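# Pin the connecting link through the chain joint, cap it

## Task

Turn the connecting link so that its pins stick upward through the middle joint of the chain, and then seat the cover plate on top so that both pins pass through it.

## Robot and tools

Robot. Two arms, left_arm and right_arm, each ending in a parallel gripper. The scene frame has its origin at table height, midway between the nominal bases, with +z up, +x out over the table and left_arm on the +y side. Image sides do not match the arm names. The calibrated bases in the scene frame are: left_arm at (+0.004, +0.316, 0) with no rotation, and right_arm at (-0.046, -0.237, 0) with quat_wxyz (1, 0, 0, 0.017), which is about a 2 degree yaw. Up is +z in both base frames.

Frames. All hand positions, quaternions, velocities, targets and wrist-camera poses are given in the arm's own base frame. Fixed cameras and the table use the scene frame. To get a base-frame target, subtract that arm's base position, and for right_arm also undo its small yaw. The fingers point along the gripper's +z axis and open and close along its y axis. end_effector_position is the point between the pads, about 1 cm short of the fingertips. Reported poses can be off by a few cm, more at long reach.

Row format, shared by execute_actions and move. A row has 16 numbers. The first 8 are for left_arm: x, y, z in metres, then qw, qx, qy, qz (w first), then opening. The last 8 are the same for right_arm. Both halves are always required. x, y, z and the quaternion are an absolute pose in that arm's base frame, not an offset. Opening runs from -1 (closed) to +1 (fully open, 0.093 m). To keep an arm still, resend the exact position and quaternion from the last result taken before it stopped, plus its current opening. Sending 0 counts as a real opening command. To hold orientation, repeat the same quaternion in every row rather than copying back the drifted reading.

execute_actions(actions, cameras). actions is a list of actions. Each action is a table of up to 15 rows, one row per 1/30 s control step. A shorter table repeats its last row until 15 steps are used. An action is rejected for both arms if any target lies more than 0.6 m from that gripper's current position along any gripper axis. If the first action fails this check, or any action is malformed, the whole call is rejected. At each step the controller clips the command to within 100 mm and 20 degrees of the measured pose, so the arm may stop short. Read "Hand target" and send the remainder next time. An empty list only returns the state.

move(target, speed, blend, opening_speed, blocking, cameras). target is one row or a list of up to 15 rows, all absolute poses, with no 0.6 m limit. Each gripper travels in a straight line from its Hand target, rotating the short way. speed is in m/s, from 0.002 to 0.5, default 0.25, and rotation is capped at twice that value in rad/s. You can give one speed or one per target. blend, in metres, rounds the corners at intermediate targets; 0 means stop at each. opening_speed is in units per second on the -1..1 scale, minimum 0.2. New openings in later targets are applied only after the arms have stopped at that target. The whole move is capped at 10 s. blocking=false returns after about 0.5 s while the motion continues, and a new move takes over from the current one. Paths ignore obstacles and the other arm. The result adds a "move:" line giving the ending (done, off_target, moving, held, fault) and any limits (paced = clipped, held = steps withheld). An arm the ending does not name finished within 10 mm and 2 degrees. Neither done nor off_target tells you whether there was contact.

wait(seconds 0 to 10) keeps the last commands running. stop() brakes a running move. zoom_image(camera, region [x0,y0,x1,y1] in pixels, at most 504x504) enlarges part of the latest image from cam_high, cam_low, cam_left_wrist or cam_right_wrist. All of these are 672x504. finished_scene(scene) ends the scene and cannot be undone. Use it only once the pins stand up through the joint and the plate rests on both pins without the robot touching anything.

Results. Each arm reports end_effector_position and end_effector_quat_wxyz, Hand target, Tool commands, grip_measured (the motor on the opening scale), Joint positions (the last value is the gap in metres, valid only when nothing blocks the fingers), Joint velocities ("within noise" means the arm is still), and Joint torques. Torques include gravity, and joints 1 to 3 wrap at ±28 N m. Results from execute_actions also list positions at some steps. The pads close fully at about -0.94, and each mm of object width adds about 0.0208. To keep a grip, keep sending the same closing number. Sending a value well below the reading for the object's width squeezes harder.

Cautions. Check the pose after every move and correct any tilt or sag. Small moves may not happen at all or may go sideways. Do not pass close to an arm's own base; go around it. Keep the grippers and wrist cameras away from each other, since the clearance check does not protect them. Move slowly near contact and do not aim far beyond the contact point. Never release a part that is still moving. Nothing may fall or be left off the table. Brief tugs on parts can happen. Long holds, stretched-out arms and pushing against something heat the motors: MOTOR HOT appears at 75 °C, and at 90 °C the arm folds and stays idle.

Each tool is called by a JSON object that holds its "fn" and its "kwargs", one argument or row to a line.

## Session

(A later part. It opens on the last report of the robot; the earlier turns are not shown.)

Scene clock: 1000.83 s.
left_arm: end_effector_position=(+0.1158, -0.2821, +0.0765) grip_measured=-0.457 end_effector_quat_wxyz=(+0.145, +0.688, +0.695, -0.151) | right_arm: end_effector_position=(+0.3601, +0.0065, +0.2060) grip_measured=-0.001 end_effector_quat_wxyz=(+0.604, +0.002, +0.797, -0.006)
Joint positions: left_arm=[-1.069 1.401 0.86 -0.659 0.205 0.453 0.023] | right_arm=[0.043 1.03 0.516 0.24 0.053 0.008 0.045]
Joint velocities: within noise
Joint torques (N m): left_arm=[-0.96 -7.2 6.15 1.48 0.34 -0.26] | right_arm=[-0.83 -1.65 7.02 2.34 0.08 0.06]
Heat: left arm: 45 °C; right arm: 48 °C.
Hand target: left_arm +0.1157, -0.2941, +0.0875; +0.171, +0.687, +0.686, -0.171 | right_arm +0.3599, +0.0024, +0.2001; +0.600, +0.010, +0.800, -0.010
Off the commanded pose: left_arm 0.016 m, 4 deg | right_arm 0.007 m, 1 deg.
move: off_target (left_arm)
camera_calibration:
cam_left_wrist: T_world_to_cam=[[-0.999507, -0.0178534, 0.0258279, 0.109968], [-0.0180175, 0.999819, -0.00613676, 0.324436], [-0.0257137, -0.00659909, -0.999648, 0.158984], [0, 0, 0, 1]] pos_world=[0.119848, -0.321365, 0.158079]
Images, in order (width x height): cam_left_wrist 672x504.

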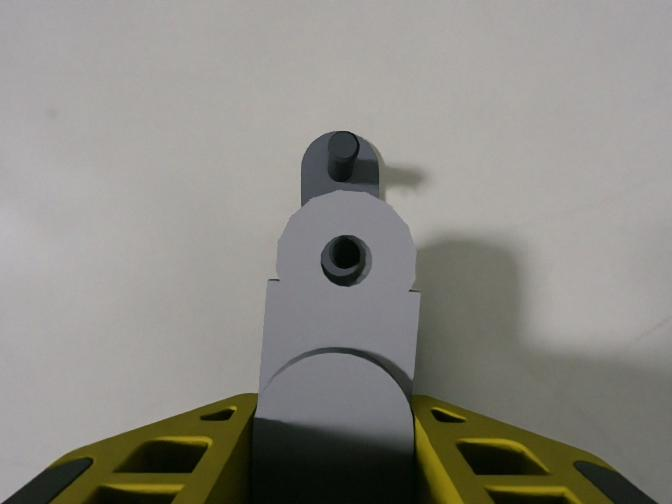

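{"fn": "move", "kwargs": {
  "target": [
    [0.1143,-0.2955,0.080,0.1712,0.6861,0.6861,-0.1712,-0.6,0.36,0.0023,0.20,0.6,0.01,0.8,-0.01,0.0]
  ],
  "speed": 0.05,
  "cameras": ["cam_left_wrist"]
}}

{"fn": "zoom_image", "kwargs": {
  "camera": "cam_left_wrist",
  "region": [280, 190, 410, 320]
}}

Scene clock: 1010.73 s.
left_arm: end_effector_position=(+0.1138, -0.2831, +0.0718) grip_measured=-0.457 end_effector_quat_wxyz=(+0.148, +0.688, +0.693, -0.154) | right_arm: end_effector_position=(+0.3601, +0.0065, +0.2060) grip_measured=-0.001 end_effector_quat_wxyz=(+0.604, +0.002, +0.797, -0.006)
Joint positions: left_arm=[-1.076 1.401 0.838 -0.628 0.205 0.448 0.023] | right_arm=[0.043 1.03 0.516 0.24 0.053 0.008 0.045]
Joint velocities: within noise
Joint torques (N m): left_arm=[-1.01 -6.38 6.15 1.53 0.32 -0.29] | right_arm=[-0.94 -1.81 6.87 2.37 0.12 0.02]
Heat: left arm: 45 °C; right arm: 48 °C.
Hand target: left_arm +0.1141, -0.2949, +0.0806; +0.171, +0.686, +0.686, -0.171 | right_arm +0.3599, +0.0024, +0.2001; +0.600, +0.010, +0.800, -0.010
Off the commanded pose: left_arm 0.015 m, 3 deg | right_arm 0.007 m, 1 deg.
move: off_target (left_arm)
camera_calibration:
cam_left_wrist: T_world_to_cam=[[-0.999605, -0.014933, 0.0238068, 0.109094], [-0.0152654, 0.999788, -0.0138427, 0.325592], [-0.023595, -0.0142007, -0.999621, 0.151808], [0, 0, 0, 1]] pos_world=[0.117604, -0.321738, 0.15366]
Images, in order (width x height): cam_left_wrist 672x504.

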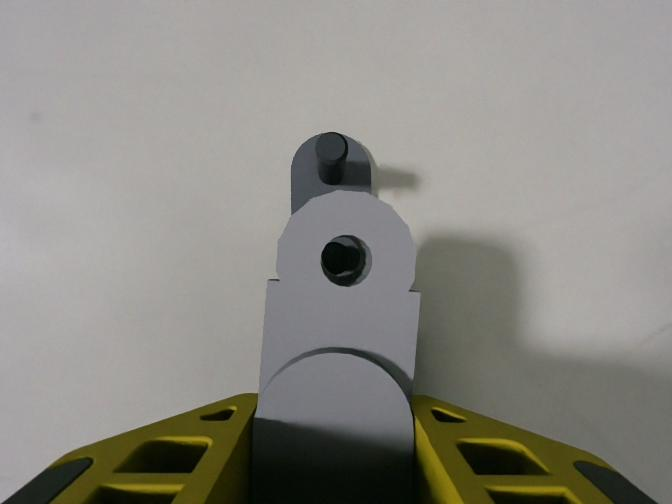

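Scaled by 3.877 from the camera's 672x504 image, which has a finer 960x720 frame.

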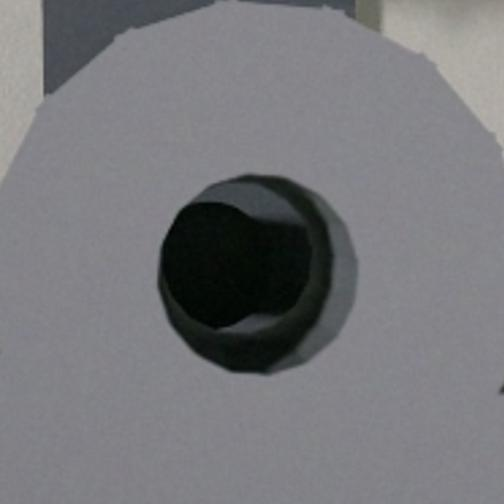

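{"fn": "move", "kwargs": {
  "target": [
    [0.1225,-0.2985,0.14,0.1712,0.6861,0.6861,-0.1712,-0.6,0.36,0.0023,0.20,0.6,0.01,0.8,-0.01,0.0],
    [0.1155,-0.2945,0.080,0.1712,0.6861,0.6861,-0.1712,-0.6,0.36,0.0023,0.20,0.6,0.01,0.8,-0.01,0.0]
  ],
  "speed": 0.05,
  "cameras": ["cam_left_wrist"]
}}

{"fn": "zoom_image", "kwargs": {
  "camera": "cam_left_wrist",
  "region": [280, 190, 410, 320]
}}

Scene clock: 1025.67 s.
left_arm: end_effector_position=(+0.1152, -0.2819, +0.0713) grip_measured=-0.457 end_effector_quat_wxyz=(+0.147, +0.687, +0.695, -0.153) | right_arm: end_effector_position=(+0.3601, +0.0065, +0.2060) grip_measured=-0.001 end_effector_quat_wxyz=(+0.604, +0.002, +0.797, -0.006)
Joint positions: left_arm=[-1.07 1.401 0.836 -0.629 0.205 0.449 0.023] | right_arm=[0.043 1.03 0.516 0.24 0.053 0.008 0.045]
Joint velocities: within noise
Joint torques (N m): left_arm=[-0.94 -6.48 6.17 1.57 0.34 -0.24] | right_arm=[-0.91 -1.84 7.16 2.37 0.1 0.11]
Heat: left arm: 44 °C; right arm: 48 °C.
Hand target: left_arm +0.1154, -0.2939, +0.0806; +0.171, +0.686, +0.686, -0.171 | right_arm +0.3599, +0.0024, +0.2001; +0.600, +0.010, +0.800, -0.010
Off the commanded pose: left_arm 0.015 m, 4 deg | right_arm 0.007 m, 1 deg.
move: off_target (left_arm)
camera_calibration:
cam_left_wrist: T_world_to_cam=[[-0.99952, -0.0193133, 0.0242313, 0.109178], [-0.0196044, 0.999738, -0.011833, 0.324767], [-0.0239964, -0.0123023, -0.999636, 0.151962], [0, 0, 0, 1]] pos_world=[0.119139, -0.320703, 0.153105]
Images, in order (width x height): cam_left_wrist 672x504.

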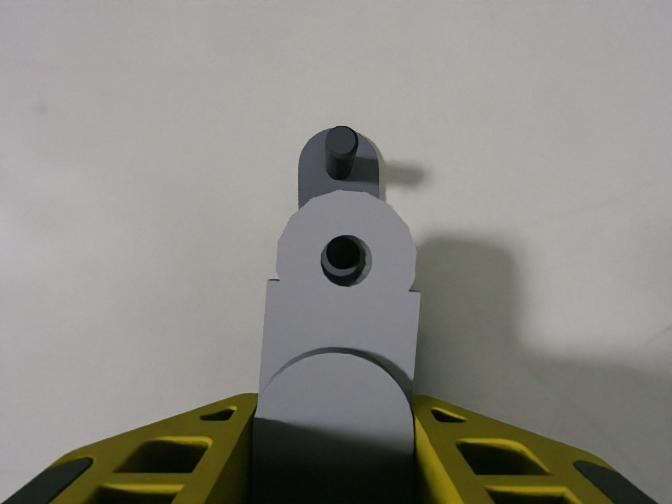

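Scaled by 3.877 from the camera's 672x504 image, which has a finer 960x720 frame.

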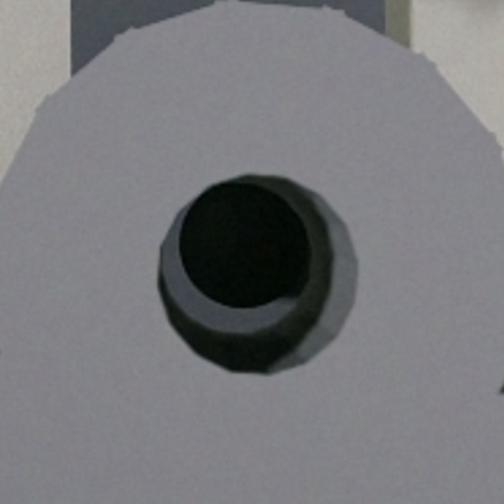

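{"fn": "move", "kwargs": {
  "target": [
    [0.1150,-0.2948,0.074,0.1712,0.6861,0.6861,-0.1712,-0.6,0.36,0.0023,0.20,0.6,0.01,0.8,-0.01,0.0]
  ],
  "speed": 0.05,
  "cameras": ["cam_left_wrist"]
}}

{"fn": "zoom_image", "kwargs": {
  "camera": "cam_left_wrist",
  "region": [280, 190, 410, 320]
}}

Scene clock: 1033.13 s.
left_arm: end_effector_position=(+0.1153, -0.2821, +0.0677) grip_measured=-0.457 end_effector_quat_wxyz=(+0.151, +0.687, +0.694, -0.154) | right_arm: end_effector_position=(+0.3601, +0.0065, +0.2060) grip_measured=-0.001 end_effector_quat_wxyz=(+0.604, +0.002, +0.797, -0.006)
Joint positions: left_arm=[-1.07 1.401 0.818 -0.602 0.205 0.449 0.023] | right_arm=[0.043 1.03 0.516 0.24 0.053 0.008 0.045]
Joint velocities: within noise
Joint torques (N m): left_arm=[-1.17 -5.63 6.12 1.53 0.32 -0.26] | right_arm=[-0.72 -1.91 7.25 2.42 0.09 0.08]
Heat: left arm: 43 °C; right arm: 48 °C.
Hand target: left_arm +0.1148, -0.2942, +0.0746; +0.171, +0.686, +0.686, -0.171 | right_arm +0.3599, +0.0024, +0.2001; +0.600, +0.010, +0.800, -0.010
Off the commanded pose: left_arm 0.014 m, 3 deg | right_arm 0.007 m, 1 deg.
move: off_target (left_arm)
camera_calibration:
cam_left_wrist: T_world_to_cam=[[-0.999596, -0.019502, 0.0206836, 0.109585], [-0.0198942, 0.999623, -0.0189302, 0.325439], [-0.0203067, -0.0193341, -0.999607, 0.145901], [0, 0, 0, 1]] pos_world=[0.118977, -0.320358, 0.149738]
Images, in order (width x height): cam_left_wrist 672x504.

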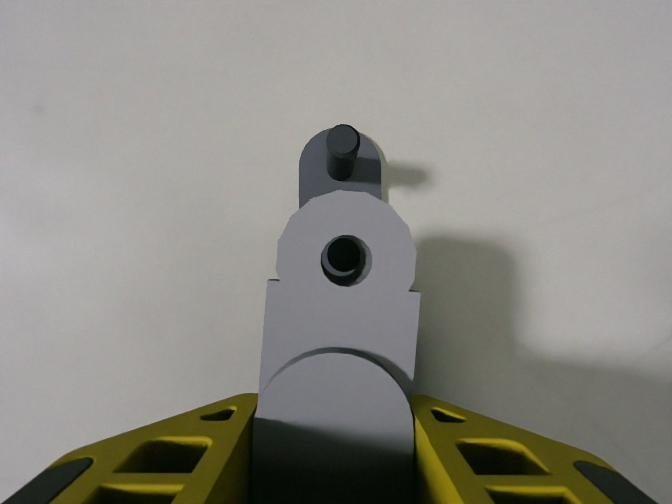

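Scaled by 3.877 from the camera's 672x504 image, which has a finer 960x720 frame.

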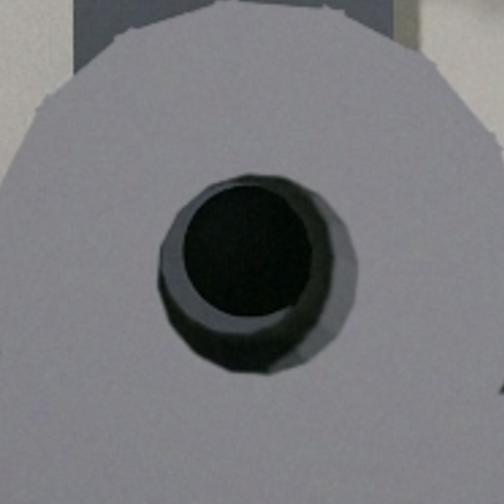

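{"fn": "move", "kwargs": {
  "target": [
    [0.1142,-0.2938,0.075,0.1581,0.6892,0.6892,-0.1581,-0.6,0.36,0.0023,0.20,0.6,0.01,0.8,-0.01,0.0]
  ],
  "speed": 0.05,
  "cameras": ["cam_left_wrist"]
}}

{"fn": "zoom_image", "kwargs": {
  "camera": "cam_left_wrist",
  "region": [280, 190, 410, 320]
}}

Scene clock: 1046.20 s.
left_arm: end_effector_position=(+0.1093, -0.2800, +0.0626) grip_measured=-0.457 end_effector_quat_wxyz=(+0.136, +0.691, +0.693, -0.151) | right_arm: end_effector_position=(+0.3601, +0.0065, +0.2060) grip_measured=-0.001 end_effector_quat_wxyz=(+0.604, +0.002, +0.797, -0.006)
Joint positions: left_arm=[-1.084 1.414 0.818 -0.618 0.205 0.447 0.023] | right_arm=[0.043 1.03 0.516 0.24 0.053 0.008 0.045]
Joint velocities: within noise
Joint torques (N m): left_arm=[-0.98 -5.26 8.81 1.16 0.12 -0.29] | right_arm=[-0.69 -1.91 6.8 2.3 0.09 0.01]
Heat: left arm: 42 °C; right arm: 48 °C.
Hand target: left_arm +0.1139, -0.2932, +0.0754; +0.158, +0.689, +0.689, -0.158 | right_arm +0.3599, +0.0024, +0.2001; +0.600, +0.010, +0.800, -0.010
Off the commanded pose: left_arm 0.019 m, 3 deg | right_arm 0.007 m, 1 deg.
move: off_target (left_arm)
camera_calibration:
cam_left_wrist: T_world_to_cam=[[-0.999354, -0.00819362, 0.0349952, 0.106022], [-0.00795936, 0.999945, 0.0068279, 0.32029], [-0.0350492, 0.00654495, -0.999364, 0.149636], [0, 0, 0, 1]] pos_world=[0.113747, -0.320383, 0.143644]
Images, in order (width x height): cam_left_wrist 672x504.

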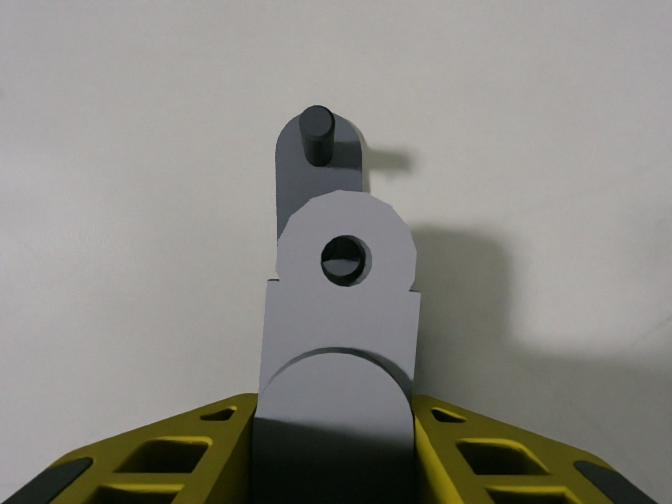

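Scaled by 3.877 from the camera's 672x504 image, which has a finer 960x720 frame.

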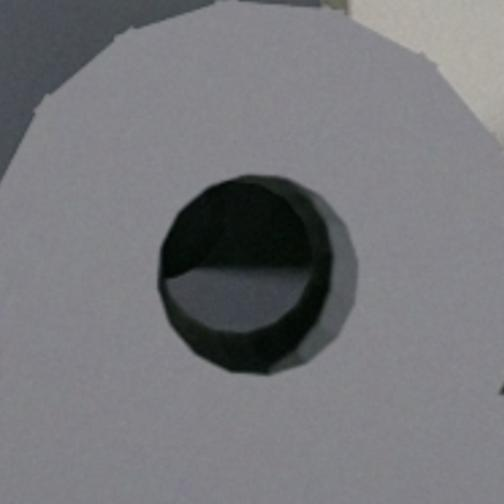

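{"fn": "move", "kwargs": {
  "target": [
    [0.1222,-0.2990,0.14,0.1581,0.6892,0.6892,-0.1581,-0.6,0.36,0.0023,0.20,0.6,0.01,0.8,-0.01,0.0],
    [0.1152,-0.2950,0.080,0.1581,0.6892,0.6892,-0.1581,-0.6,0.36,0.0023,0.20,0.6,0.01,0.8,-0.01,0.0]
  ],
  "speed": 0.05,
  "cameras": ["cam_left_wrist"]
}}

{"fn": "zoom_image", "kwargs": {
  "camera": "cam_left_wrist",
  "region": [280, 190, 410, 320]
}}

Scene clock: 1056.77 s.
left_arm: end_effector_position=(+0.1118, -0.2847, +0.0761) grip_measured=-0.457 end_effector_quat_wxyz=(+0.138, +0.691, +0.693, -0.151) | right_arm: end_effector_position=(+0.3601, +0.0065, +0.2060) grip_measured=-0.001 end_effector_quat_wxyz=(+0.604, +0.002, +0.797, -0.006)
Joint positions: left_arm=[-1.084 1.414 0.873 -0.669 0.205 0.446 0.023] | right_arm=[0.043 1.03 0.516 0.24 0.053 0.008 0.045]
Joint velocities: within noise
Joint torques (N m): left_arm=[-0.83 -5.26 6.19 1.45 0.13 -0.27] | right_arm=[-0.91 -1.65 7.08 2.36 0.12 0.05]
Heat: left arm: 42 °C; right arm: 48 °C.
Hand target: left_arm +0.1150, -0.2946, +0.0805; +0.158, +0.689, +0.689, -0.158 | right_arm +0.3599, +0.0024, +0.2001; +0.600, +0.010, +0.800, -0.010
Off the commanded pose: left_arm 0.012 m, 2 deg | right_arm 0.007 m, 1 deg.
move: off_target (left_arm)
camera_calibration:
cam_left_wrist: T_world_to_cam=[[-0.999407, -0.00842806, 0.0333929, 0.108058], [-0.00831745, 0.999959, 0.00344993, 0.325219], [-0.0334206, 0.00317014, -0.999436, 0.162044], [0, 0, 0, 1]] pos_world=[0.116115, -0.324808, 0.157222]
Images, in order (width x height): cam_left_wrist 672x504.

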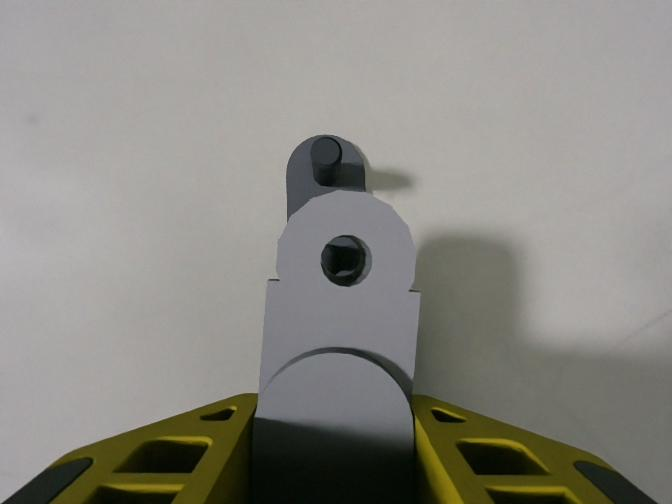

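Scaled by 3.877 from the camera's 672x504 image, which has a finer 960x720 frame.

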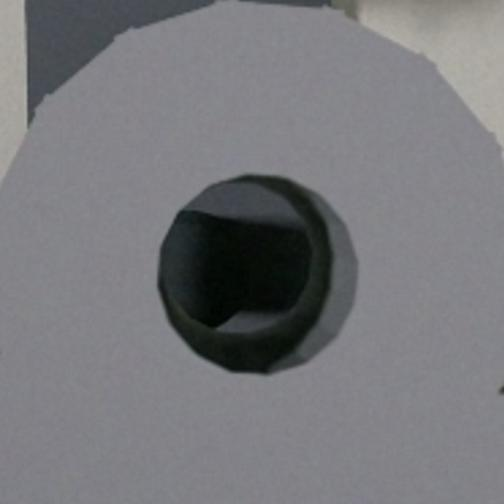

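{"fn": "move", "kwargs": {
  "target": [
    [0.1250,-0.2975,0.14,0.1581,0.6892,0.6892,-0.1581,-0.6,0.36,0.0023,0.20,0.6,0.01,0.8,-0.01,0.0],
    [0.1180,-0.2935,0.080,0.1581,0.6892,0.6892,-0.1581,-0.6,0.36,0.0023,0.20,0.6,0.01,0.8,-0.01,0.0]
  ],
  "speed": 0.05,
  "cameras": ["cam_left_wrist"]
}}

{"fn": "zoom_image", "kwargs": {
  "camera": "cam_left_wrist",
  "region": [280, 190, 410, 320]
}}

Scene clock: 1071.47 s.
left_arm: end_effector_position=(+0.1154, -0.2829, +0.0761) grip_measured=-0.457 end_effector_quat_wxyz=(+0.139, +0.689, +0.695, -0.150) | right_arm: end_effector_position=(+0.3601, +0.0065, +0.2060) grip_measured=-0.001 end_effector_quat_wxyz=(+0.604, +0.002, +0.797, -0.006)
Joint positions: left_arm=[-1.071 1.414 0.874 -0.672 0.205 0.454 0.023] | right_arm=[0.043 1.03 0.516 0.24 0.053 0.008 0.045]
Joint velocities: within noise
Joint torques (N m): left_arm=[-0.91 -5.19 6.17 1.41 0.18 -0.22] | right_arm=[-0.83 -1.73 7.06 2.36 0.11 0.03]
Heat: left arm: 43 °C; right arm: 48 °C.
Hand target: left_arm +0.1178, -0.2931, +0.0805; +0.158, +0.689, +0.689, -0.158 | right_arm +0.3599, +0.0024, +0.2001; +0.600, +0.010, +0.800, -0.010
Off the commanded pose: left_arm 0.012 m, 3 deg | right_arm 0.007 m, 1 deg.
move: off_target (left_arm)
camera_calibration:
cam_left_wrist: T_world_to_cam=[[-0.999402, -0.0148343, 0.0312283, 0.110037], [-0.0146857, 0.99988, 0.00498255, 0.324002], [-0.0312984, 0.00452096, -0.9995, 0.162324], [0, 0, 0, 1]] pos_world=[0.11981, -0.323065, 0.157192]
Images, in order (width x height): cam_left_wrist 672x504.

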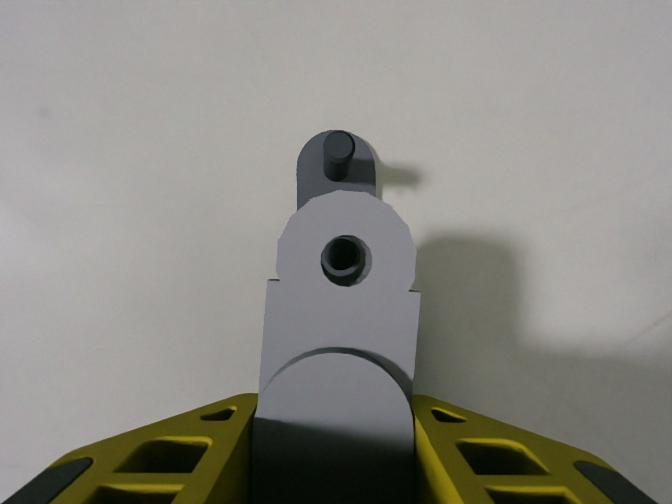

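Scaled by 3.877 from the camera's 672x504 image, which has a finer 960x720 frame.

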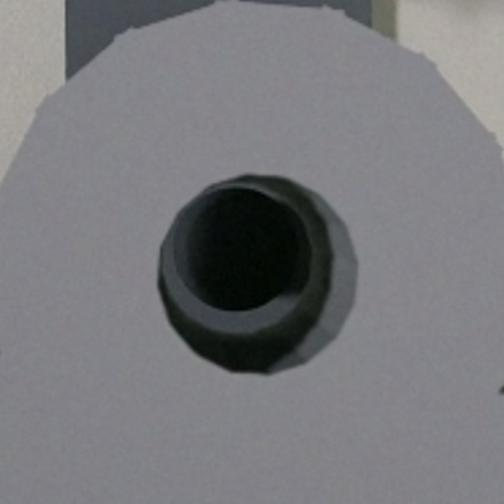

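{"fn": "move", "kwargs": {
  "target": [
    [0.1175,-0.2937,0.073,0.1581,0.6892,0.6892,-0.1581,-0.6,0.36,0.0023,0.20,0.6,0.01,0.8,-0.01,0.0]
  ],
  "speed": 0.05,
  "cameras": ["cam_left_wrist"]
}}

{"fn": "zoom_image", "kwargs": {
  "camera": "cam_left_wrist",
  "region": [280, 190, 410, 320]
}}

Scene clock: 1079.17 s.
left_arm: end_effector_position=(+0.1154, -0.2828, +0.0687) grip_measured=-0.457 end_effector_quat_wxyz=(+0.138, +0.689, +0.695, -0.150) | right_arm: end_effector_position=(+0.3601, +0.0065, +0.2060) grip_measured=-0.001 end_effector_quat_wxyz=(+0.604, +0.002, +0.797, -0.006)
Joint positions: left_arm=[-1.071 1.424 0.852 -0.641 0.205 0.454 0.023] | right_arm=[0.043 1.03 0.516 0.24 0.053 0.008 0.045]
Joint velocities: within noise
Joint torques (N m): left_arm=[-1.13 -5.41 6.12 1.47 0.17 -0.24] | right_arm=[-1.1 -1.61 6.98 2.37 0.05 0.04]
Heat: left arm: 42 °C; right arm: 48 °C.
Hand target: left_arm +0.1173, -0.2932, +0.0734; +0.158, +0.689, +0.689, -0.158 | right_arm +0.3599, +0.0024, +0.2001; +0.600, +0.010, +0.800, -0.010
Off the commanded pose: left_arm 0.012 m, 3 deg | right_arm 0.007 m, 1 deg.
move: off_target (left_arm)
camera_calibration:
cam_left_wrist: T_world_to_cam=[[-0.999385, -0.0148659, 0.0317615, 0.110183], [-0.0146827, 0.999874, 0.0059949, 0.323898], [-0.0318467, 0.00552486, -0.999477, 0.155305], [0, 0, 0, 1]] pos_world=[0.119817, -0.323077, 0.149782]
Images, in order (width x height): cam_left_wrist 672x504.

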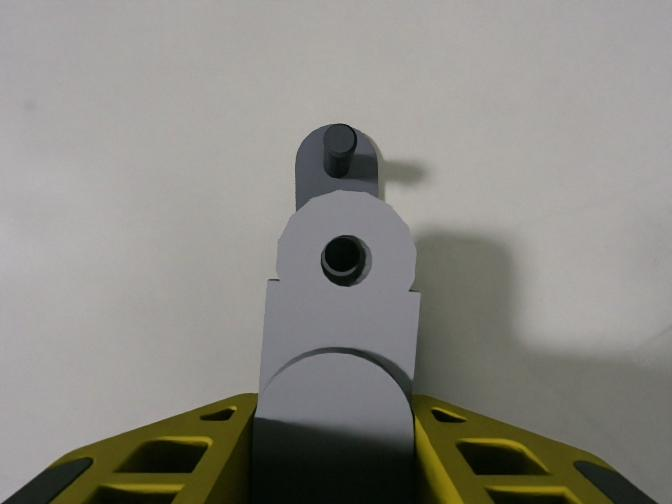

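Scaled by 3.877 from the camera's 672x504 image, which has a finer 960x720 frame.

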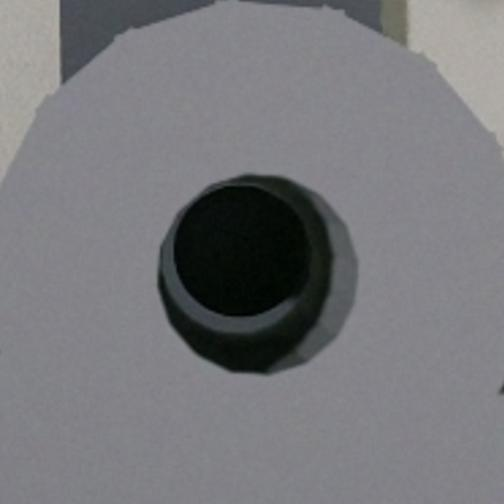

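{"fn": "move", "kwargs": {
  "target": [
    [0.1168,-0.2940,0.065,0.1581,0.6892,0.6892,-0.1581,-0.6,0.36,0.0023,0.20,0.6,0.01,0.8,-0.01,0.0]
  ],
  "speed": 0.04,
  "cameras": ["cam_left_wrist"]
}}

{"fn": "zoom_image", "kwargs": {
  "camera": "cam_left_wrist",
  "region": [280, 190, 410, 320]
}}

Scene clock: 1084.93 s.
left_arm: end_effector_position=(+0.1142, -0.2832, +0.0611) grip_measured=-0.457 end_effector_quat_wxyz=(+0.138, +0.690, +0.694, -0.150) | right_arm: end_effector_position=(+0.3601, +0.0065, +0.2060) grip_measured=-0.001 end_effector_quat_wxyz=(+0.604, +0.002, +0.797, -0.006)
Joint positions: left_arm=[-1.075 1.435 0.829 -0.607 0.205 0.453 0.023] | right_arm=[0.043 1.03 0.516 0.24 0.053 0.008 0.045]
Joint velocities: within noise
Joint torques (N m): left_arm=[-0.99 -5.37 6.01 1.49 0.15 -0.26] | right_arm=[-1.02 -1.78 7.12 2.37 0.09 0.05]
Heat: left arm: 42 °C; right arm: 48 °C.
Hand target: left_arm +0.1166, -0.2936, +0.0655; +0.158, +0.689, +0.689, -0.158 | right_arm +0.3599, +0.0024, +0.2001; +0.600, +0.010, +0.800, -0.010
Off the commanded pose: left_arm 0.012 m, 3 deg | right_arm 0.007 m, 1 deg.
move: off_target (left_arm)
camera_calibration:
cam_left_wrist: T_world_to_cam=[[-0.999427, -0.0113612, 0.0318875, 0.110198], [-0.0111858, 0.999921, 0.00567282, 0.323998], [-0.0319495, 0.00531288, -0.999475, 0.147606], [0, 0, 0, 1]] pos_world=[0.118474, -0.323505, 0.142176]
Images, in order (width x height): cam_left_wrist 672x504.

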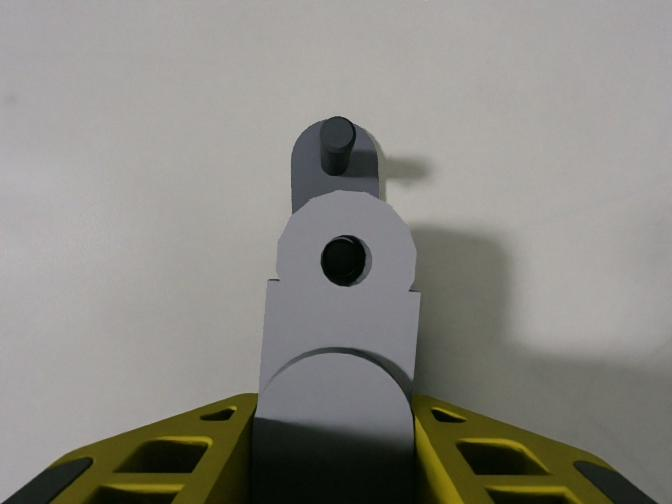

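Scaled by 3.877 from the camera's 672x504 image, which has a finer 960x720 frame.

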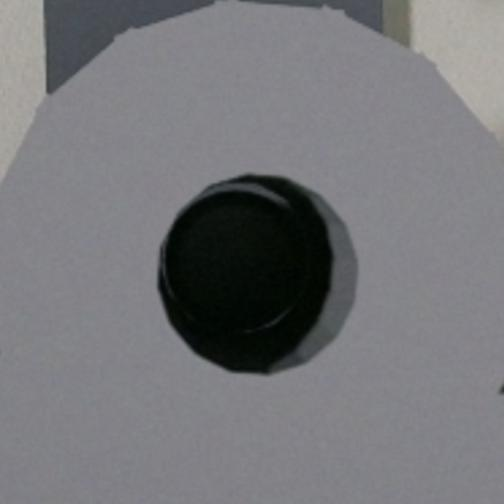

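{"fn": "move", "kwargs": {
  "target": [
    [0.1170,-0.2937,0.055,0.1581,0.6892,0.6892,-0.1581,-0.6,0.36,0.0023,0.20,0.6,0.01,0.8,-0.01,0.0]
  ],
  "speed": 0.04,
  "cameras": ["cam_left_wrist","cam_low"]
}}

{"fn": "zoom_image", "kwargs": {
  "camera": "cam_left_wrist",
  "region": [280, 190, 410, 320]
}}

Scene clock: 1094.83 s.
left_arm: end_effector_position=(+0.1141, -0.2831, +0.0509) grip_measured=-0.457 end_effector_quat_wxyz=(+0.138, +0.690, +0.694, -0.150) | right_arm: end_effector_position=(+0.3601, +0.0065, +0.2060) grip_measured=-0.001 end_effector_quat_wxyz=(+0.604, +0.002, +0.797, -0.006)
Joint positions: left_arm=[-1.075 1.451 0.799 -0.562 0.205 0.453 0.023] | right_arm=[0.043 1.03 0.516 0.24 0.053 0.008 0.045]
Joint velocities: within noise
Joint torques (N m): left_arm=[-0.84 -5.48 5.93 1.49 0.16 -0.25] | right_arm=[-0.91 -1.57 6.95 2.32 0.08 0.06]
Heat: left arm: 41 °C; right arm: 48 °C.
Hand target: left_arm +0.1168, -0.2932, +0.0554; +0.158, +0.689, +0.689, -0.158 | right_arm +0.3599, +0.0024, +0.2001; +0.600, +0.010, +0.800, -0.010
Off the commanded pose: left_arm 0.012 m, 3 deg | right_arm 0.007 m, 1 deg.
move: off_target (left_arm)
camera_calibration:
cam_left_wrist: T_world_to_cam=[[-0.999412, -0.0117218, 0.0322168, 0.110324], [-0.0115337, 0.999915, 0.00601822, 0.32393], [-0.0322846, 0.0056431, -0.999463, 0.137574], [0, 0, 0, 1]] pos_world=[0.118437, -0.323385, 0.131997]
Images, in order (width x height): cam_low 672x504, cam_left_wrist 672x504.

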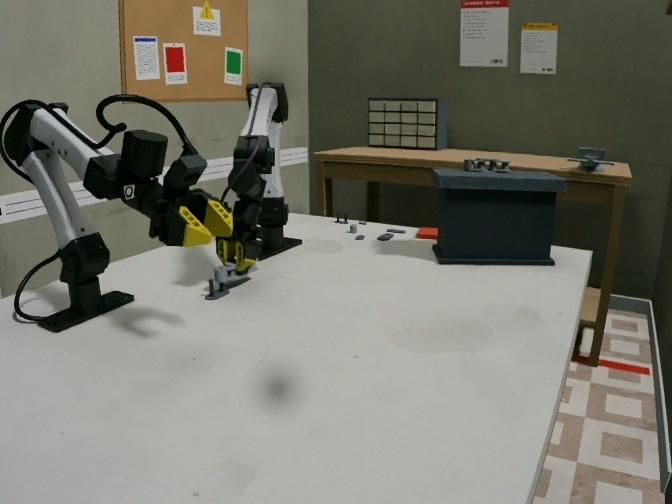

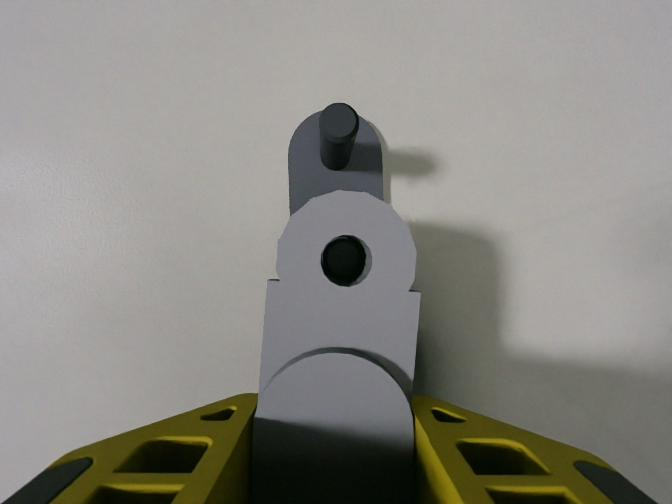

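Scaled by 3.877 from the camera's 672x504 image, which has a finer 960x720 frame.

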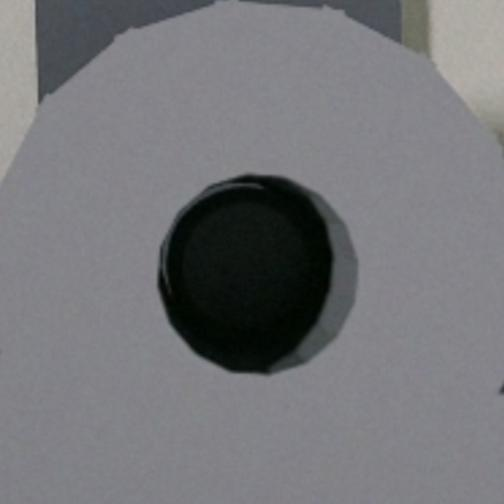

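{"fn": "move", "kwargs": {
  "target": [
    [0.1170,-0.2937,0.044,0.1581,0.6892,0.6892,-0.1581,-0.6,0.36,0.0023,0.20,0.6,0.01,0.8,-0.01,0.0],
    [0.1170,-0.2937,0.034,0.1581,0.6892,0.6892,-0.1581,-0.6,0.36,0.0023,0.20,0.6,0.01,0.8,-0.01,0.0]
  ],
  "speed": 0.03,
  "blend": 0.003,
  "cameras": ["cam_left_wrist","cam_low"]
}}

{"fn": "zoom_image", "kwargs": {
  "camera": "cam_low",
  "region": [160, 190, 320, 310]
}}

Scene clock: 1103.23 s.
left_arm: end_effector_position=(+0.1139, -0.2827, +0.0300) grip_measured=-0.457 end_effector_quat_wxyz=(+0.137, +0.690, +0.694, -0.150) | right_arm: end_effector_position=(+0.3601, +0.0065, +0.2060) grip_measured=-0.001 end_effector_quat_wxyz=(+0.604, +0.002, +0.797, -0.006)
Joint positions: left_arm=[-1.075 1.492 0.744 -0.467 0.205 0.453 0.023] | right_arm=[0.043 1.03 0.516 0.24 0.053 0.008 0.045]
Joint velocities: within noise
Joint torques (N m): left_arm=[-0.87 -5.63 5.74 1.51 0.16 -0.25] | right_arm=[-1.09 -1.87 6.82 2.32 0.11 0.08]
Heat: left arm: 42 °C; right arm: 48 °C.
Hand target: left_arm +0.1169, -0.2933, +0.0346; +0.158, +0.689, +0.689, -0.158 | right_arm +0.3599, +0.0024, +0.2000; +0.600, +0.010, +0.800, -0.010
Off the commanded pose: left_arm 0.012 m, 3 deg | right_arm 0.007 m, 1 deg.
move: off_target (left_arm)
camera_calibration:
cam_left_wrist: T_world_to_cam=[[-0.999383, -0.0117766, 0.0331037, 0.110745], [-0.0115275, 0.999904, 0.00770637, 0.323603], [-0.0331913, 0.00732001, -0.999422, 0.117177], [0, 0, 0, 1]] pos_world=[0.118296, -0.323125, 0.110949]
Images, in order (width x height): cam_low 672x504, cam_left_wrist 672x504.

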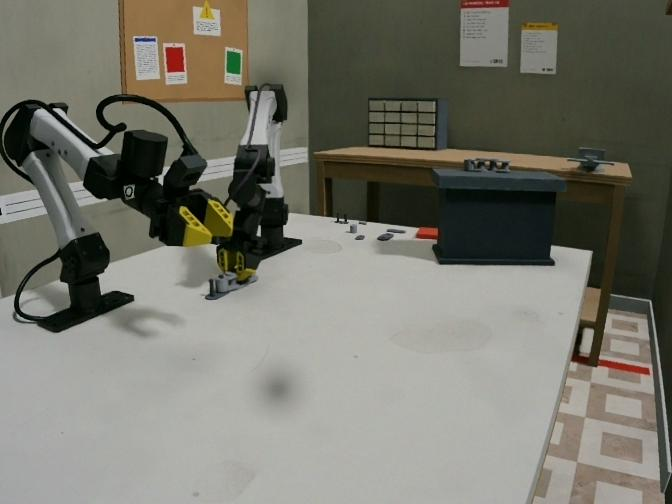

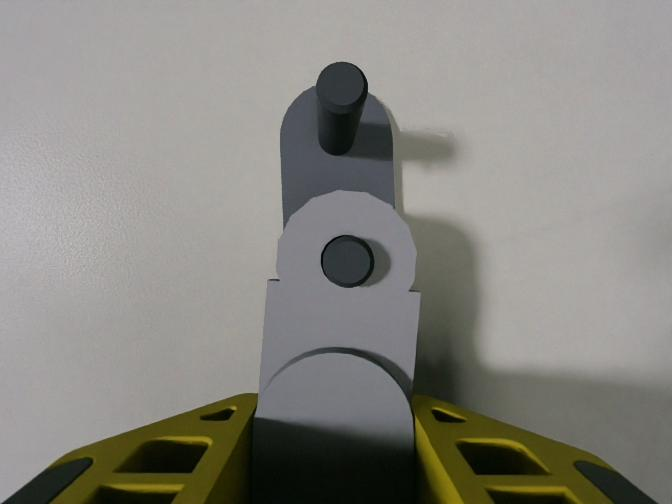

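Scaled by 3.150 from the camera's 672x504 image, which has a finer 960x720 frame.

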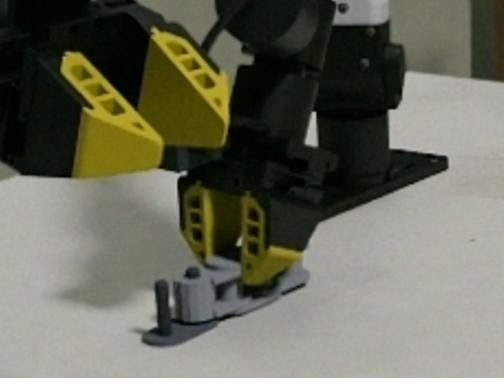

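{"fn": "move", "kwargs": {
  "target": [
    [0.1170,-0.2937,0.030,0.1581,0.6892,0.6892,-0.1581,-0.6,0.36,0.0023,0.20,0.6,0.01,0.8,-0.01,0.0],
    [0.1165,-0.2920,0.033,0.1581,0.6892,0.6892,-0.1581,-0.1,0.36,0.0023,0.20,0.6,0.01,0.8,-0.01,0.0],
    [0.1165,-0.2900,0.11,0.1581,0.6892,0.6892,-0.1581,-0.1,0.36,0.0023,0.20,0.6,0.01,0.8,-0.01,0.0]
  ],
  "speed": 0.05,
  "opening_speed": 0.8,
  "cameras": ["cam_left_wrist","cam_low"]
}}

{"fn": "zoom_image", "kwargs": {
  "camera": "cam_low",
  "region": [160, 190, 320, 310]
}}

Scene clock: 1118.07 s.
left_arm: end_effector_position=(+0.1137, -0.2823, +0.0920) grip_measured=-0.102 end_effector_quat_wxyz=(+0.134, +0.691, +0.695, -0.149) | right_arm: end_effector_position=(+0.3601, +0.0065, +0.2060) grip_measured=-0.001 end_effector_quat_wxyz=(+0.604, +0.002, +0.797, -0.006)
Joint positions: left_arm=[-1.075 1.399 0.93 -0.752 0.205 0.453 0.04] | right_arm=[0.043 1.03 0.516 0.24 0.053 0.008 0.045]
Joint velocities: within noise
Joint torques (N m): left_arm=[-0.36 -8.06 8.59 0.95 0.18 -0.2] | right_arm=[-0.96 -1.89 6.83 2.39 0.11 0.01]
Heat: left arm: 42 °C; right arm: 48 °C.
Hand target: left_arm +0.1164, -0.2897, +0.1098; +0.158, +0.689, +0.689, -0.158 | right_arm +0.3599, +0.0024, +0.2000; +0.600, +0.010, +0.800, -0.010
Off the commanded pose: left_arm 0.020 m, 3 deg | right_arm 0.007 m, 1 deg.
move: off_target (left_arm); target 2's new opening was sent with left_arm's hand 0.011 m and 3 deg from that target
camera_calibration:
cam_left_wrist: T_world_to_cam=[[-0.999289, -0.0119499, 0.0357636, 0.108191], [-0.0114996, 0.999852, 0.0127706, 0.322267], [-0.035911, 0.0123503, -0.999279, 0.180876], [0, 0, 0, 1]] pos_world=[0.118315, -0.32316, 0.172761]
Images, in order (width x height): cam_low 672x504, cam_left_wrist 672x504.

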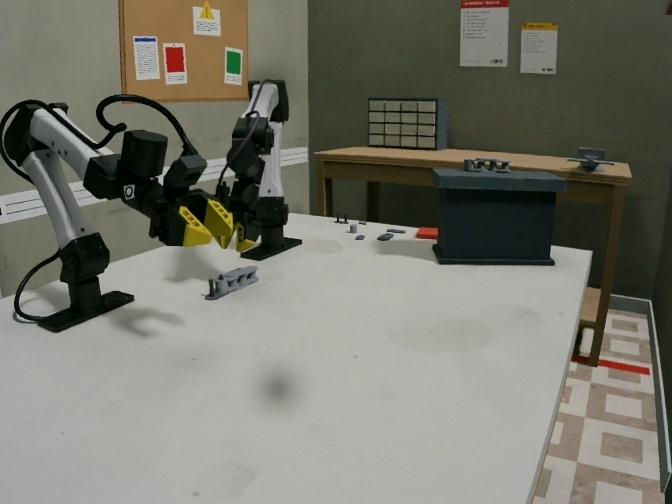

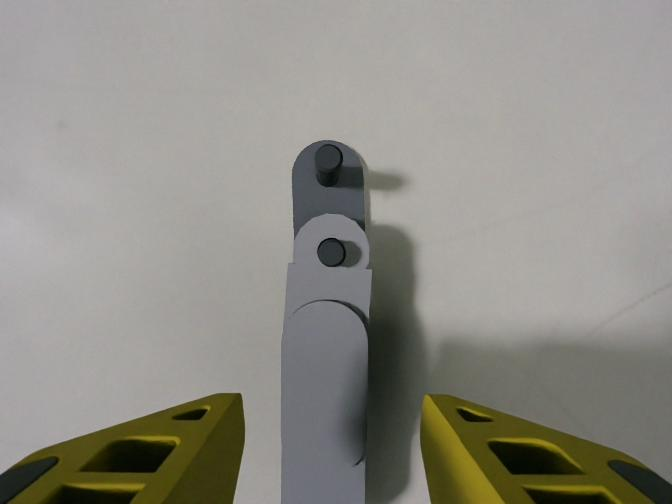

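Scaled by 3.150 from the camera's 672x504 image, which has a finer 960x720 frame.

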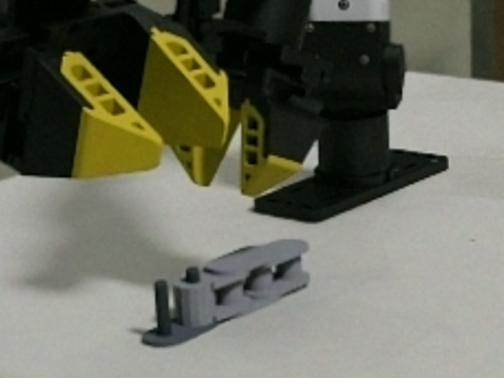

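{"fn": "move", "kwargs": {
  "target": [
    [0.1165,-0.285,0.20,0.1581,0.6892,0.6892,-0.1581,0.0,0.36,0.0023,0.20,0.6,0.01,0.8,-0.01,0.0],
    [0.25,-0.17,0.28,0.1848,0.3900,0.8990,-0.0802,0.0,0.36,0.0023,0.20,0.6,0.01,0.8,-0.01,0.0],
    [0.35,0.05,0.33,0.25,0.0,0.968,0.0,0.0,0.36,0.0023,0.20,0.6,0.01,0.8,-0.01,0.0],
    [0.42,0.215,0.32,0.3509,-0.1901,0.9140,0.0730,0.0,0.36,0.0023,0.20,0.6,0.01,0.8,-0.01,0.0]
  ],
  "speed": 0.14,
  "blend": 0.04,
  "cameras": ["cam_left_wrist","cam_low"]
}}

Scene clock: 1150.87 s.
left_arm: end_effector_position=(+0.4144, +0.2065, +0.3104) grip_measured=-0.002 end_effector_quat_wxyz=(+0.334, -0.183, +0.923, +0.061) | right_arm: end_effector_position=(+0.3601, +0.0065, +0.2060) grip_measured=-0.001 end_effector_quat_wxyz=(+0.604, +0.002, +0.797, -0.006)
Joint positions: left_arm=[0.488 1.848 2.147 -1.179 0.071 0.072 0.045] | right_arm=[0.043 1.03 0.516 0.24 0.053 0.008 0.045]
Joint velocities: within noise
Joint torques (N m): left_arm=[0.32 -8.01 8.31 1.76 -0.11 -0.29] | right_arm=[-0.73 -1.61 6.97 2.35 0.08 0]
Heat: left arm: 43 °C; right arm: 49 °C.
Hand target: left_arm +0.4195, +0.2147, +0.3200; +0.351, -0.190, +0.914, +0.073 | right_arm +0.3599, +0.0024, +0.2000; +0.600, +0.010, +0.800, -0.010
Off the commanded pose: left_arm 0.014 m, 3 deg | right_arm 0.007 m, 1 deg.
move: off_target (left_arm)
camera_calibration:
cam_left_wrist: T_world_to_cam=[[0.383014, -0.923403, 0.0250499, 0.0254539], [-0.885543, -0.374757, -0.274538, 0.569415], [0.262897, 0.0829692, -0.96125, 0.253666], [0, 0, 0, 1]] pos_world=[0.427804, 0.21585, 0.399525]
Images, in order (width x height): cam_low 672x504, cam_left_wrist 672x504.

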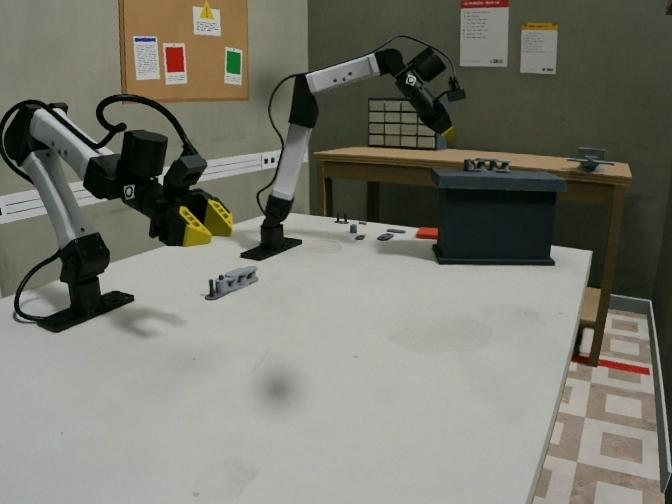

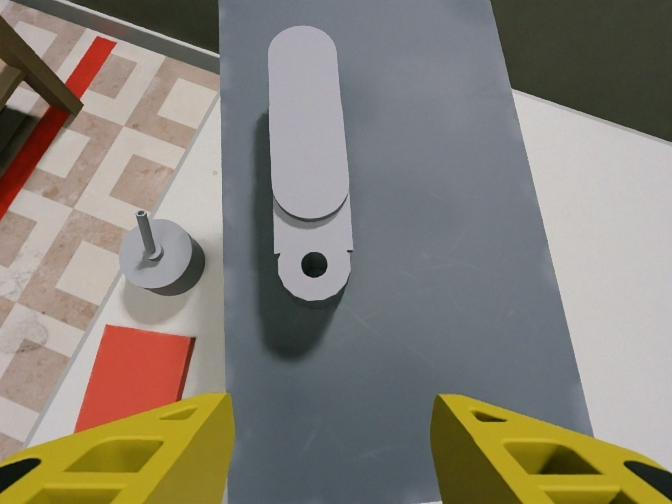

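{"fn": "move", "kwargs": {
  "target": [
    [0.452,0.2350,0.30,0.3509,-0.1901,0.9140,0.0730,0.0,0.36,0.0023,0.20,0.6,0.01,0.8,-0.01,0.0],
    [0.4570,0.2345,0.279,0.3509,-0.1901,0.9140,0.0730,0.0,0.36,0.0023,0.20,0.6,0.01,0.8,-0.01,0.0]
  ],
  "speed": 0.08,
  "cameras": ["cam_left_wrist","cam_low"]
}}

Scene clock: 1163.37 s.
left_arm: end_effector_position=(+0.4572, +0.2307, +0.2719) grip_measured=-0.002 end_effector_quat_wxyz=(+0.340, -0.184, +0.920, +0.064) | right_arm: end_effector_position=(+0.3601, +0.0065, +0.2060) grip_measured=-0.001 end_effector_quat_wxyz=(+0.604, +0.002, +0.797, -0.006)
Joint positions: left_arm=[0.49 1.977 2.147 -1.038 0.07 0.071 0.045] | right_arm=[0.043 1.03 0.516 0.24 0.053 0.008 0.045]
Joint velocities: within noise
Joint torques (N m): left_arm=[0.01 -12.16 5.45 1.8 -0.11 -0.28] | right_arm=[-1.05 -1.7 6.79 2.34 0.06 0.07]
Heat: left arm: 44 °C; right arm: 49 °C.
Hand target: left_arm +0.4569, +0.2345, +0.2790; +0.351, -0.190, +0.914, +0.073 | right_arm +0.3599, +0.0024, +0.2000; +0.600, +0.010, +0.800, -0.010
Off the commanded pose: left_arm 0.008 m, 2 deg | right_arm 0.007 m, 1 deg.
move: done
camera_calibration:
cam_left_wrist: T_world_to_cam=[[0.386129, -0.92213, 0.0240894, 0.0309113], [-0.881246, -0.376475, -0.285782, 0.607293], [0.272598, 0.0891202, -0.957992, 0.196688], [0, 0, 0, 1]] pos_world=[0.469622, 0.239606, 0.361235]
Images, in order (width x height): cam_low 672x504, cam_left_wrist 672x504.

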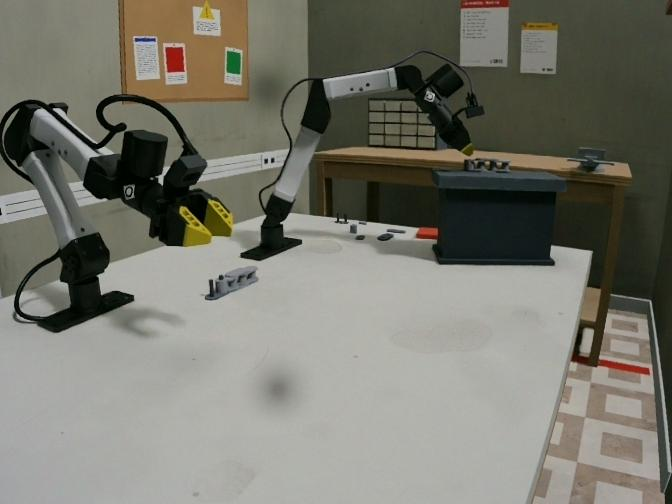

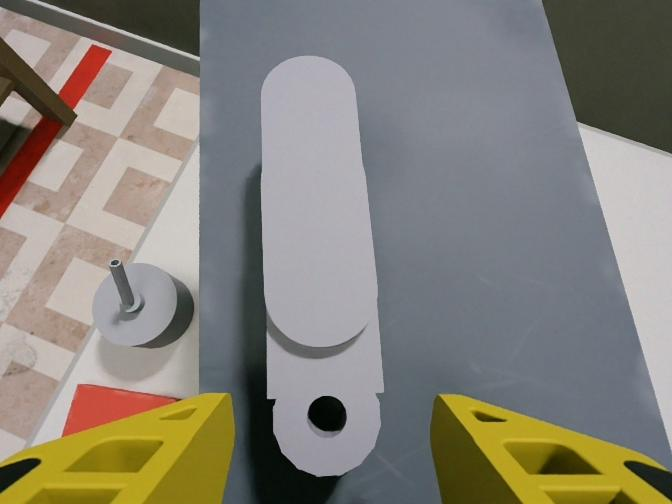

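{"fn": "move", "kwargs": {
  "target": [
    [0.4565,0.2365,0.266,0.3509,-0.1901,0.9140,0.0730,0.0,0.36,0.0023,0.20,0.6,0.01,0.8,-0.01,0.0]
  ],
  "speed": 0.06,
  "cameras": ["cam_left_wrist"]
}}

Scene clock: 1169.50 s.
left_arm: end_effector_position=(+0.4604, +0.2324, +0.2474) grip_measured=-0.002 end_effector_quat_wxyz=(+0.329, -0.185, +0.924, +0.060) | right_arm: end_effector_position=(+0.3601, +0.0065, +0.2060) grip_measured=-0.001 end_effector_quat_wxyz=(+0.604, +0.002, +0.797, -0.006)
Joint positions: left_arm=[0.49 1.977 2.058 -0.973 0.07 0.071 0.045] | right_arm=[0.043 1.03 0.516 0.24 0.053 0.008 0.045]
Joint velocities: within noise
Joint torques (N m): left_arm=[0.5 -14.74 5.52 1.77 -0.08 -0.25] | right_arm=[-1.03 -1.78 6.83 2.33 0.08 0.05]
Heat: left arm: 43 °C; right arm: 49 °C.
Hand target: left_arm +0.4563, +0.2363, +0.2659; +0.351, -0.190, +0.914, +0.073 | right_arm +0.3599, +0.0024, +0.2000; +0.600, +0.010, +0.800, -0.010
Off the commanded pose: left_arm 0.019 m, 3 deg | right_arm 0.007 m, 1 deg.
move: off_target (left_arm)
camera_calibration:
cam_left_wrist: T_world_to_cam=[[0.386646, -0.921854, 0.0262633, 0.0310064], [-0.886884, -0.379485, -0.263491, 0.601576], [0.252867, 0.0785853, -0.964304, 0.185257], [0, 0, 0, 1]] pos_world=[0.474694, 0.242314, 0.336339]
Images, in order (width x height): cam_left_wrist 672x504.

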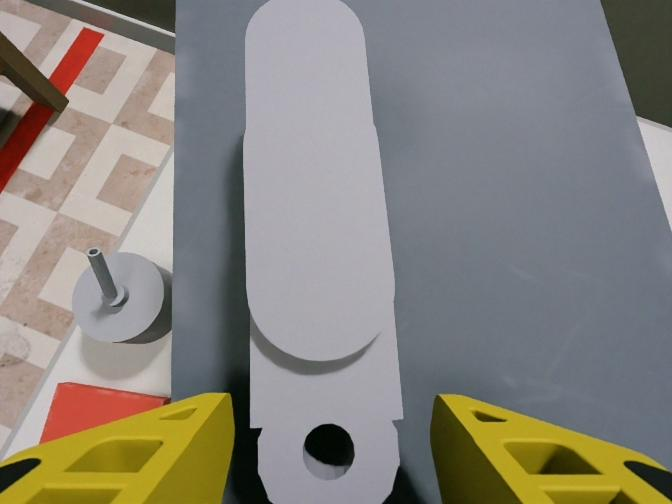

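{"fn": "move", "kwargs": {
  "target": [
    [0.4565,0.2365,0.267,0.3509,-0.1901,0.9140,0.0730,-0.6,0.36,0.0023,0.20,0.6,0.01,0.8,-0.01,0.0],
    [0.3700,0.1970,0.266,0.3509,-0.1901,0.9140,0.0730,-0.6,0.36,0.0023,0.20,0.6,0.01,0.8,-0.01,0.0]
  ],
  "speed": 0.06,
  "opening_speed": 1.0,
  "cameras": ["cam_left_wrist","cam_high"]
}}

Scene clock: 1179.07 s.
left_arm: end_effector_position=(+0.3733, +0.1952, +0.2466) grip_measured=-0.508 end_effector_quat_wxyz=(+0.323, -0.195, +0.924, +0.062) | right_arm: end_effector_position=(+0.3601, +0.0065, +0.2060) grip_measured=-0.001 end_effector_quat_wxyz=(+0.604, +0.002, +0.797, -0.006)
Joint positions: left_arm=[0.51 1.594 1.591 -0.901 0.069 0.07 0.021] | right_arm=[0.043 1.03 0.516 0.24 0.053 0.008 0.045]
Joint velocities: within noise
Joint torques (N m): left_arm=[0.66 -11.97 5.91 1.75 0.05 -0.06] | right_arm=[-1.03 -1.84 6.91 2.32 0.07 0.1]
Heat: left arm: 45 °C; right arm: 49 °C.
Hand target: left_arm +0.3698, +0.1968, +0.2658; +0.350, -0.190, +0.914, +0.073 | right_arm +0.3599, +0.0024, +0.2000; +0.600, +0.010, +0.800, -0.010
Off the commanded pose: left_arm 0.020 m, 4 deg | right_arm 0.007 m, 1 deg.
move: off_target (left_arm)
camera_calibration:
cam_left_wrist: T_world_to_cam=[[0.405145, -0.913854, 0.0270031, 0.0217138], [-0.88189, -0.398422, -0.252052, 0.509043], [0.241097, 0.0783037, -0.967337, 0.214682], [0, 0, 0, 1]] pos_world=[0.388363, 0.205847, 0.335388]
Images, in order (width x height): cam_high 672x504, cam_left_wrist 672x504.

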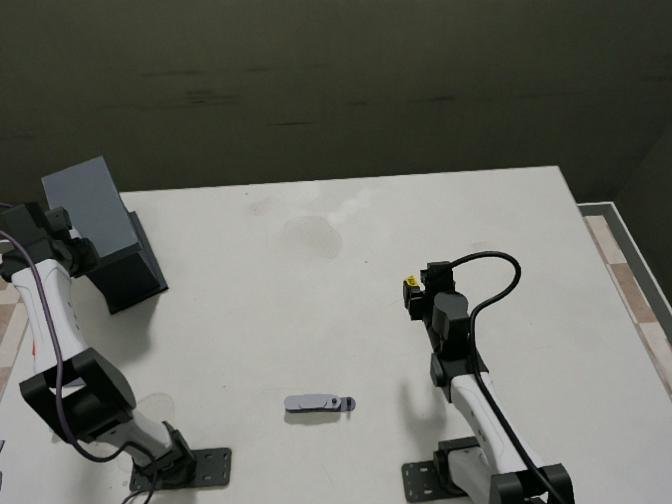

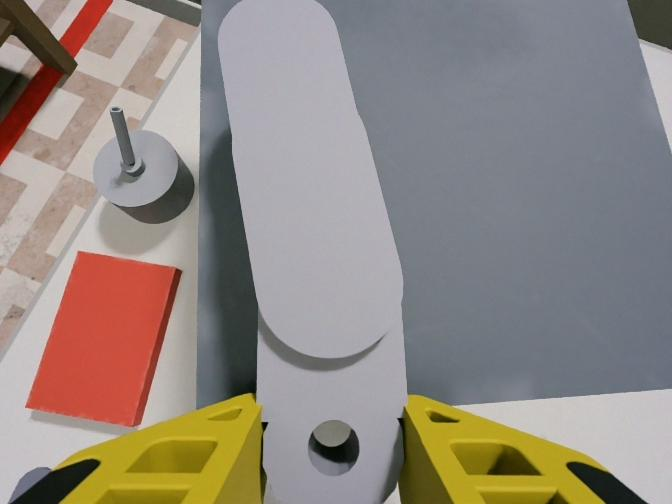

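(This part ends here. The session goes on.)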